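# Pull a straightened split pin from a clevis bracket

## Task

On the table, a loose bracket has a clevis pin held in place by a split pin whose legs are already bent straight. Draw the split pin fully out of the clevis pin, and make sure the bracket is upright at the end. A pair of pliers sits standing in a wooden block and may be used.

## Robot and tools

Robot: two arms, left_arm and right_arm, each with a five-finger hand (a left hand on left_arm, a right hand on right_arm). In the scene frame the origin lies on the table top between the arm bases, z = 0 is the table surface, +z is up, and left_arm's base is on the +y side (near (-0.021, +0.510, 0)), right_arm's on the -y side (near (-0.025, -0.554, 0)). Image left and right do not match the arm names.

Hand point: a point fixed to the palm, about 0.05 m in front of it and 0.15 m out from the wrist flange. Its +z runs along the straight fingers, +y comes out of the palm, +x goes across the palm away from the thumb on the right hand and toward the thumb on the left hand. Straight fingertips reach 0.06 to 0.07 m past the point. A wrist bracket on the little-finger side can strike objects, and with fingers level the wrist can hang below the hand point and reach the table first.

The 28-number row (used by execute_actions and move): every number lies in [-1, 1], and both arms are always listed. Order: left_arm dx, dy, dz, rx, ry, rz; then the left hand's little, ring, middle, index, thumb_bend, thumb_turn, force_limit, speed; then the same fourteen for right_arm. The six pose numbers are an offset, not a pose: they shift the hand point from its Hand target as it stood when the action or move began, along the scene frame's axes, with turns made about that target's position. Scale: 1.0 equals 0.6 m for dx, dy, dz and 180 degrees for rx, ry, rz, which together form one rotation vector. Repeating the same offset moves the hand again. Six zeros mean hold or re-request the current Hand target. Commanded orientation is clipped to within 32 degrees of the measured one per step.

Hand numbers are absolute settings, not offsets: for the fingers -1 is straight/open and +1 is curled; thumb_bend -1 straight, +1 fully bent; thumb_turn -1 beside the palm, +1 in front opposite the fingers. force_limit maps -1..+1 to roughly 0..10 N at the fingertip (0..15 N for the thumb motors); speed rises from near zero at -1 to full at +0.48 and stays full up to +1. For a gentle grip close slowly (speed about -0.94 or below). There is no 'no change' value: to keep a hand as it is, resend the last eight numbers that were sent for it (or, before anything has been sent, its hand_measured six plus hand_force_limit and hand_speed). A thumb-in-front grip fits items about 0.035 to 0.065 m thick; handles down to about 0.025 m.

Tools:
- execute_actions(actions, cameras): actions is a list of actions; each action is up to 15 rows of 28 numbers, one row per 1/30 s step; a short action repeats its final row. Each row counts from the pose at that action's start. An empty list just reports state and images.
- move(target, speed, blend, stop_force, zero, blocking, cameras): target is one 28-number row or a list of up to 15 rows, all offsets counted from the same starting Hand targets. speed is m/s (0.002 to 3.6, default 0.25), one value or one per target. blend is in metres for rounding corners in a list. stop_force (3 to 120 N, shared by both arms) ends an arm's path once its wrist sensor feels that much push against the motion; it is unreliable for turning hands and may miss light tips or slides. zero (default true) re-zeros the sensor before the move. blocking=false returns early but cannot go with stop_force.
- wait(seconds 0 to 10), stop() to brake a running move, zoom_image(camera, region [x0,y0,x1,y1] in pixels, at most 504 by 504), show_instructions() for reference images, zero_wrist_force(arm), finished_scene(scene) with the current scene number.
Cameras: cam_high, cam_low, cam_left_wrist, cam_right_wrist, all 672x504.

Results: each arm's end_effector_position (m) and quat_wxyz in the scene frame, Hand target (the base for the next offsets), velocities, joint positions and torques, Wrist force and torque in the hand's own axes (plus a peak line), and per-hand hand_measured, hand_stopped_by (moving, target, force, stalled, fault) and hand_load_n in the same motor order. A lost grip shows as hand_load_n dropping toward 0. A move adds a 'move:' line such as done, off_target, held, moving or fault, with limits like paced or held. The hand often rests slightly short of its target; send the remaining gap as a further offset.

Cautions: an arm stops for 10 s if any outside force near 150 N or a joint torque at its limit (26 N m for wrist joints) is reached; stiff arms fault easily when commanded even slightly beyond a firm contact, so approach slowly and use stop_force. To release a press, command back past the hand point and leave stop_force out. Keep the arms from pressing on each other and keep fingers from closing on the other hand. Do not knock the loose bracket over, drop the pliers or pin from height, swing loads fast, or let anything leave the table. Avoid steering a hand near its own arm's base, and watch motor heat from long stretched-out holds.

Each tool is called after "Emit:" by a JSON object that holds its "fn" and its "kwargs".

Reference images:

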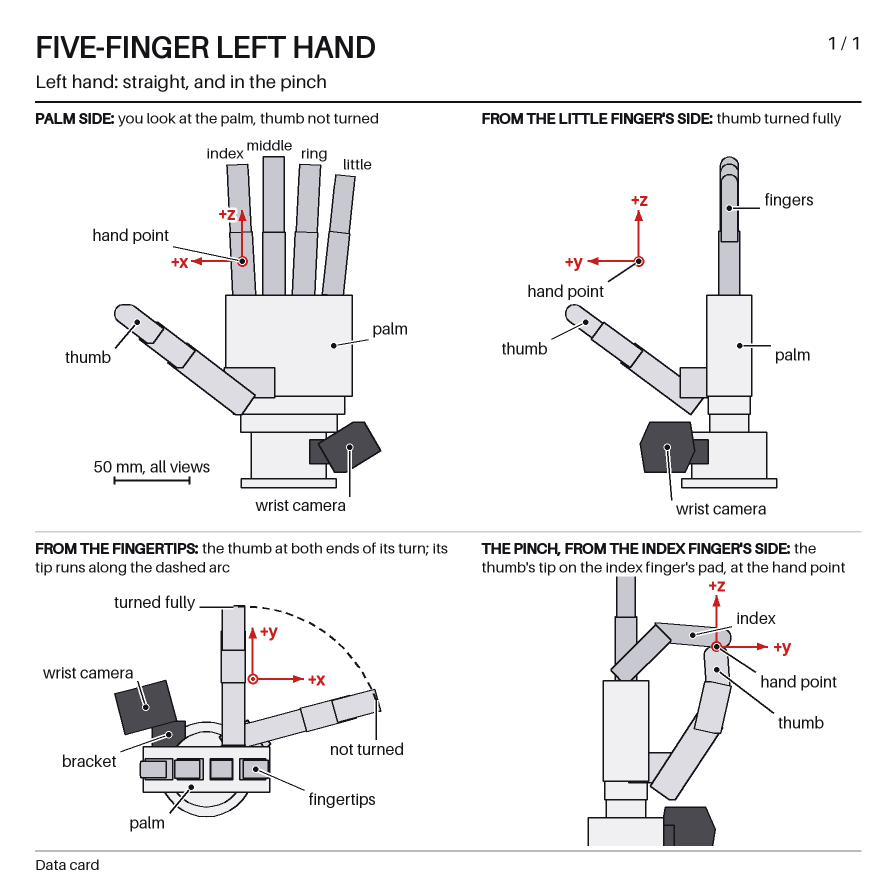

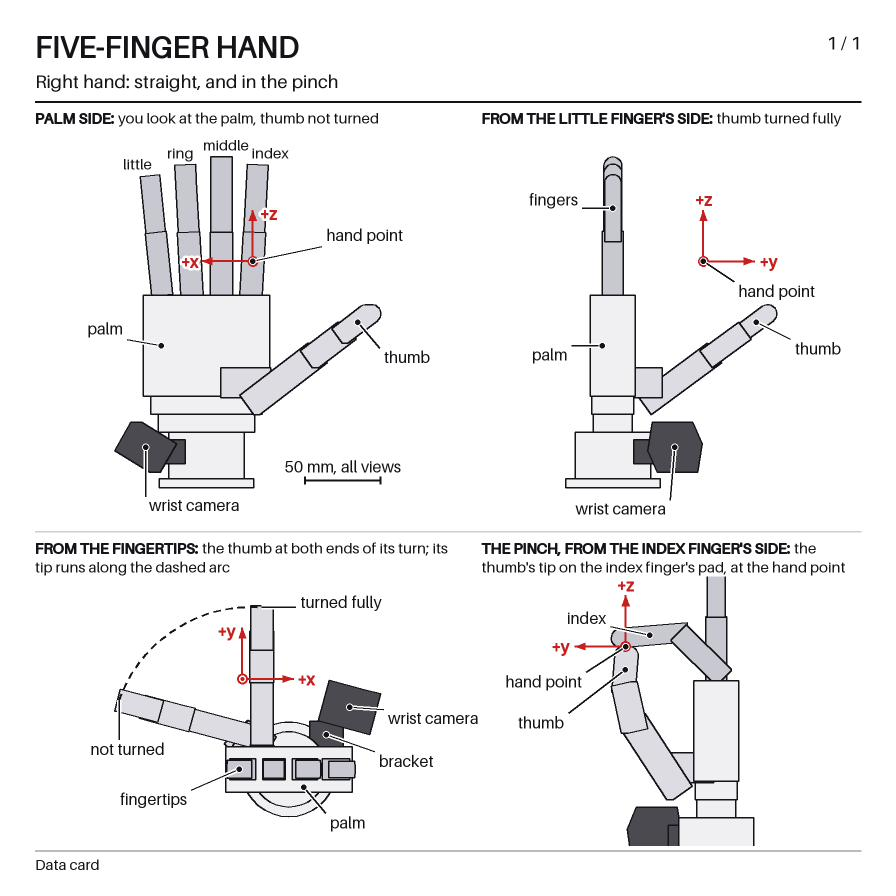

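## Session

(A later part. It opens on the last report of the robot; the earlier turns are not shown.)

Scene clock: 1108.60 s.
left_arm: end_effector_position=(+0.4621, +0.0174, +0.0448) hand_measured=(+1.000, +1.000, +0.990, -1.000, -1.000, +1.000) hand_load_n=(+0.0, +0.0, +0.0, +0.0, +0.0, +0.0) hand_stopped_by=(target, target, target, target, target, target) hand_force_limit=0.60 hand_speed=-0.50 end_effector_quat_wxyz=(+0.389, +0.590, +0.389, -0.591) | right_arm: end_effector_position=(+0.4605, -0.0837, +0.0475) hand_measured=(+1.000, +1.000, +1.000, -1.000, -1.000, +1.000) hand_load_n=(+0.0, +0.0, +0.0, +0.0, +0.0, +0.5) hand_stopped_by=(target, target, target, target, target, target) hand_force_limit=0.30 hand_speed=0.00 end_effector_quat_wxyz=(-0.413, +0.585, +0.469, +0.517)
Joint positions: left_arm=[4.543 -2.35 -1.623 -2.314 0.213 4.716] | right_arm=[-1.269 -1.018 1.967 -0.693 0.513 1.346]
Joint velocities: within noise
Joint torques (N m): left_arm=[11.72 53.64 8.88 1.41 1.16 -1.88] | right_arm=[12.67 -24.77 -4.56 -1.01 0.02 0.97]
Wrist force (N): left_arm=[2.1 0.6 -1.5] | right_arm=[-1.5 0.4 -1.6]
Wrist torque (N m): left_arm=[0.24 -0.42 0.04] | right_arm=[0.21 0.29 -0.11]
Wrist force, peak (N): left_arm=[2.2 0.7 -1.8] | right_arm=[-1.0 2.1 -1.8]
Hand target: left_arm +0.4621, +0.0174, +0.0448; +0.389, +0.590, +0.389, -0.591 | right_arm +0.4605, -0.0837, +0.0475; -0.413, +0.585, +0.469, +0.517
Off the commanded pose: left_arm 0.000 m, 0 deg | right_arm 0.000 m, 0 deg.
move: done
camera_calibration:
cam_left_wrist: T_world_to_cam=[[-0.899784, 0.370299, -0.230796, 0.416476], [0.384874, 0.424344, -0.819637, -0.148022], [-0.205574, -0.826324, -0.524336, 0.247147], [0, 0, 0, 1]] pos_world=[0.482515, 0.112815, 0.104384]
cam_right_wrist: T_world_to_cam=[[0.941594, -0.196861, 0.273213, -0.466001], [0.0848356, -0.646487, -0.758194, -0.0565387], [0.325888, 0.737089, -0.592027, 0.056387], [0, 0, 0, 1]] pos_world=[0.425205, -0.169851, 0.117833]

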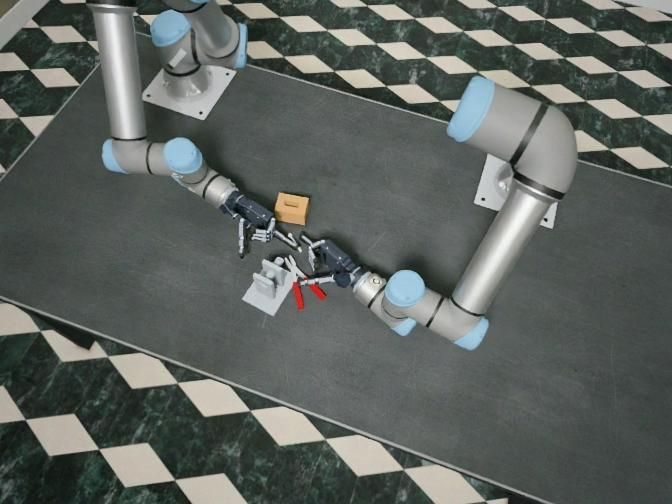

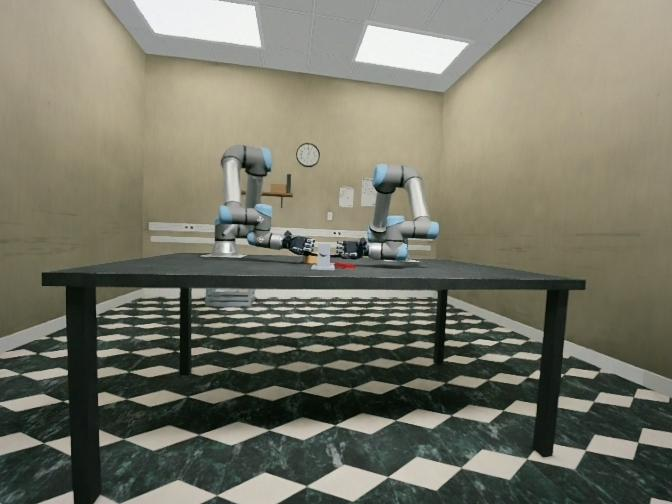

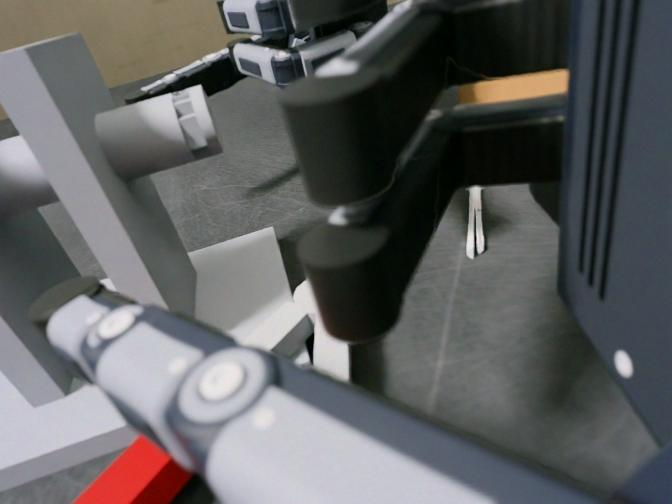

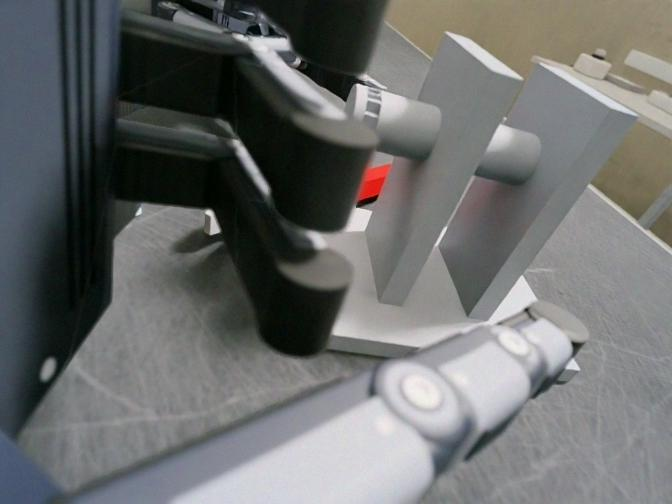

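Emit:
{"fn": "move", "kwargs": {"target": [[0.077,0.148,0,0,0,0,1,1,0.99,-1,-1,1,0.6,-0.5,-0.036,-0.163,0,0,0,0,1,1,1,-1,-1,1,0.3,0],[0.077,0.148,0.2,0,0,0,1,1,0.99,-1,-1,1,0.6,-0.5,-0.036,-0.163,0.2,0,0,0,1,1,1,-1,-1,1,0.3,0]], "speed": 0.1}}

Emit:
{"fn": "zoom_image", "kwargs": {"camera": "cam_high", "region": [200, 170, 380, 330]}}

Emit:
{"fn": "zoom_image", "kwargs": {"camera": "cam_low", "region": [270, 210, 390, 290]}}

Scene clock: 1113.30 s.
left_arm: end_effector_position=(+0.5083, +0.1062, +0.1648) hand_measured=(+1.000, +1.000, +0.990, -1.000, -1.000, +1.000) hand_load_n=(+0.0, +0.0, +0.0, +0.0, +0.0, +0.5) hand_stopped_by=(target, target, target, target, target, target) hand_force_limit=0.60 hand_speed=-0.50 end_effector_quat_wxyz=(+0.389, +0.590, +0.389, -0.591) | right_arm: end_effector_position=(+0.4389, -0.1815, +0.1675) hand_measured=(+1.000, +1.000, +1.000, -1.000, -1.000, +1.000) hand_load_n=(+0.0, +0.0, +0.0, +0.0, +0.0, +0.0) hand_stopped_by=(target, target, target, target, target, target) hand_force_limit=0.30 hand_speed=0.00 end_effector_quat_wxyz=(-0.413, +0.585, +0.469, +0.517)
Joint positions: left_arm=[4.707 -2.193 -1.523 -2.57 0.377 4.714] | right_arm=[-1.508 -1.324 2.035 -0.259 0.289 1.135]
Joint velocities: within noise
Joint torques (N m): left_arm=[11.99 51.13 23.81 -2.16 1.31 2.22] | right_arm=[-10.21 -40.61 -22.91 2.47 -2.29 -2.12]
Wrist force (N): left_arm=[2.0 0.5 -1.6] | right_arm=[-1.4 0.2 -1.5]
Wrist torque (N m): left_arm=[0.24 -0.41 0.09] | right_arm=[0.17 0.26 -0.12]
Wrist force, peak (N): left_arm=[3.1 0.6 -1.9] | right_arm=[-2.0 0.3 -2.0]
Hand target: left_arm +0.5083, +0.1062, +0.1648; +0.389, +0.590, +0.389, -0.591 | right_arm +0.4389, -0.1815, +0.1675; -0.413, +0.585, +0.469, +0.517
Off the commanded pose: left_arm 0.000 m, 0 deg | right_arm 0.000 m, 0 deg.
move: done
camera_calibration:
cam_left_wrist: T_world_to_cam=[[-0.899799, 0.370283, -0.230765, 0.45284], [0.38484, 0.424358, -0.819645, -0.105194], [-0.205574, -0.826323, -0.524337, 0.39289], [0, 0, 0, 1]] pos_world=[0.528715, 0.201615, 0.224285]
cam_right_wrist: T_world_to_cam=[[0.94159, -0.196912, 0.273194, -0.497708], [0.0848155, -0.646421, -0.758252, -0.0269098], [0.325907, 0.737134, -0.591962, 0.206545], [0, 0, 0, 1]] pos_world=[0.403605, -0.267651, 0.237833]

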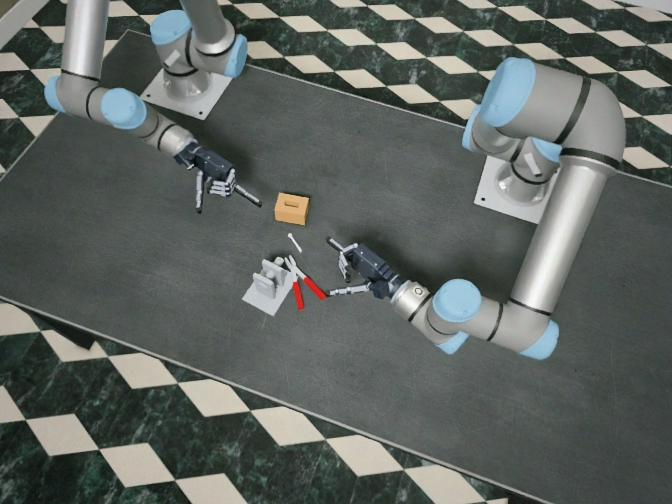

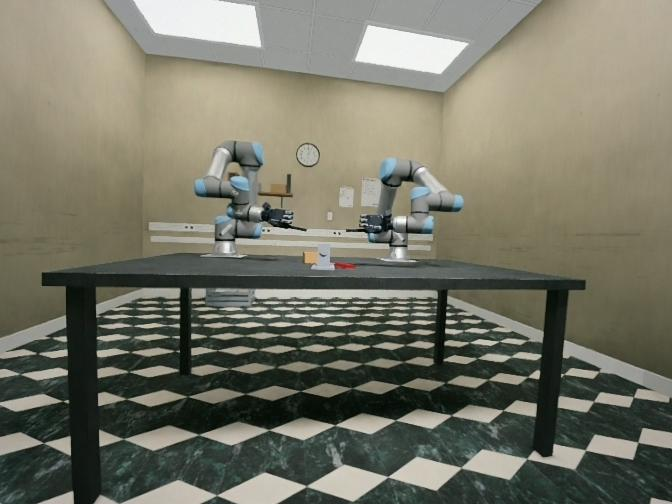

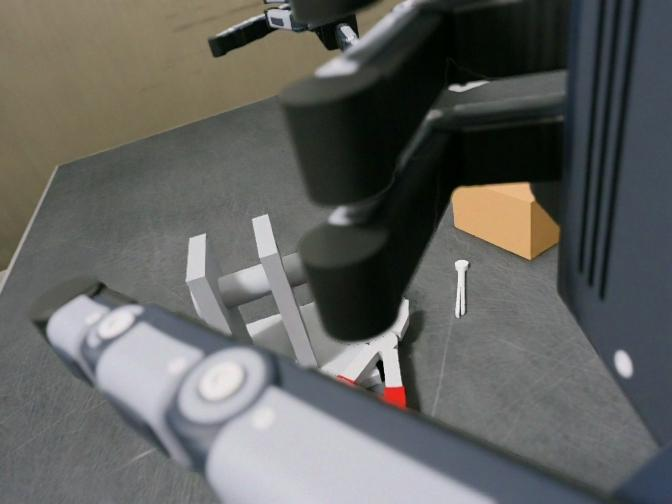

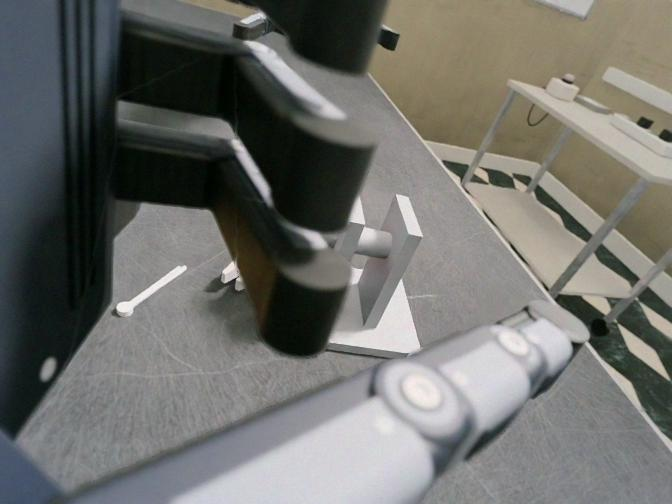

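Scaled by 2.800 from the camera's 672x504 image, which has a finer 960x720 frame.

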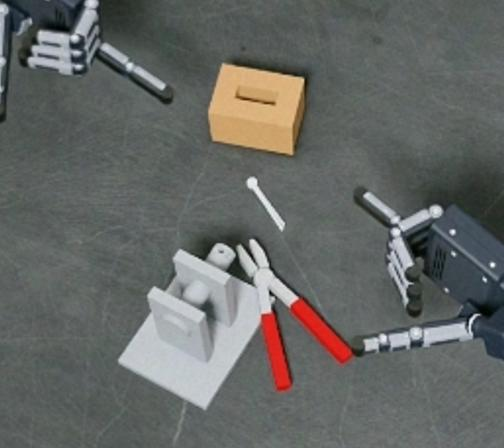

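Scaled by 4.200 from the camera's 672x504 image, which has a finer 960x720 frame.

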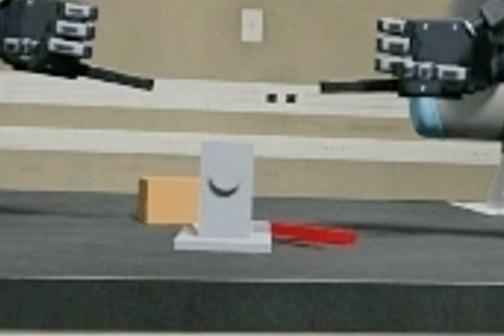

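Split pin is out, bracket standing.

Emit:
{"fn": "finished_scene", "kwargs": {"scene": 1}}

The scene is finished: the task was done.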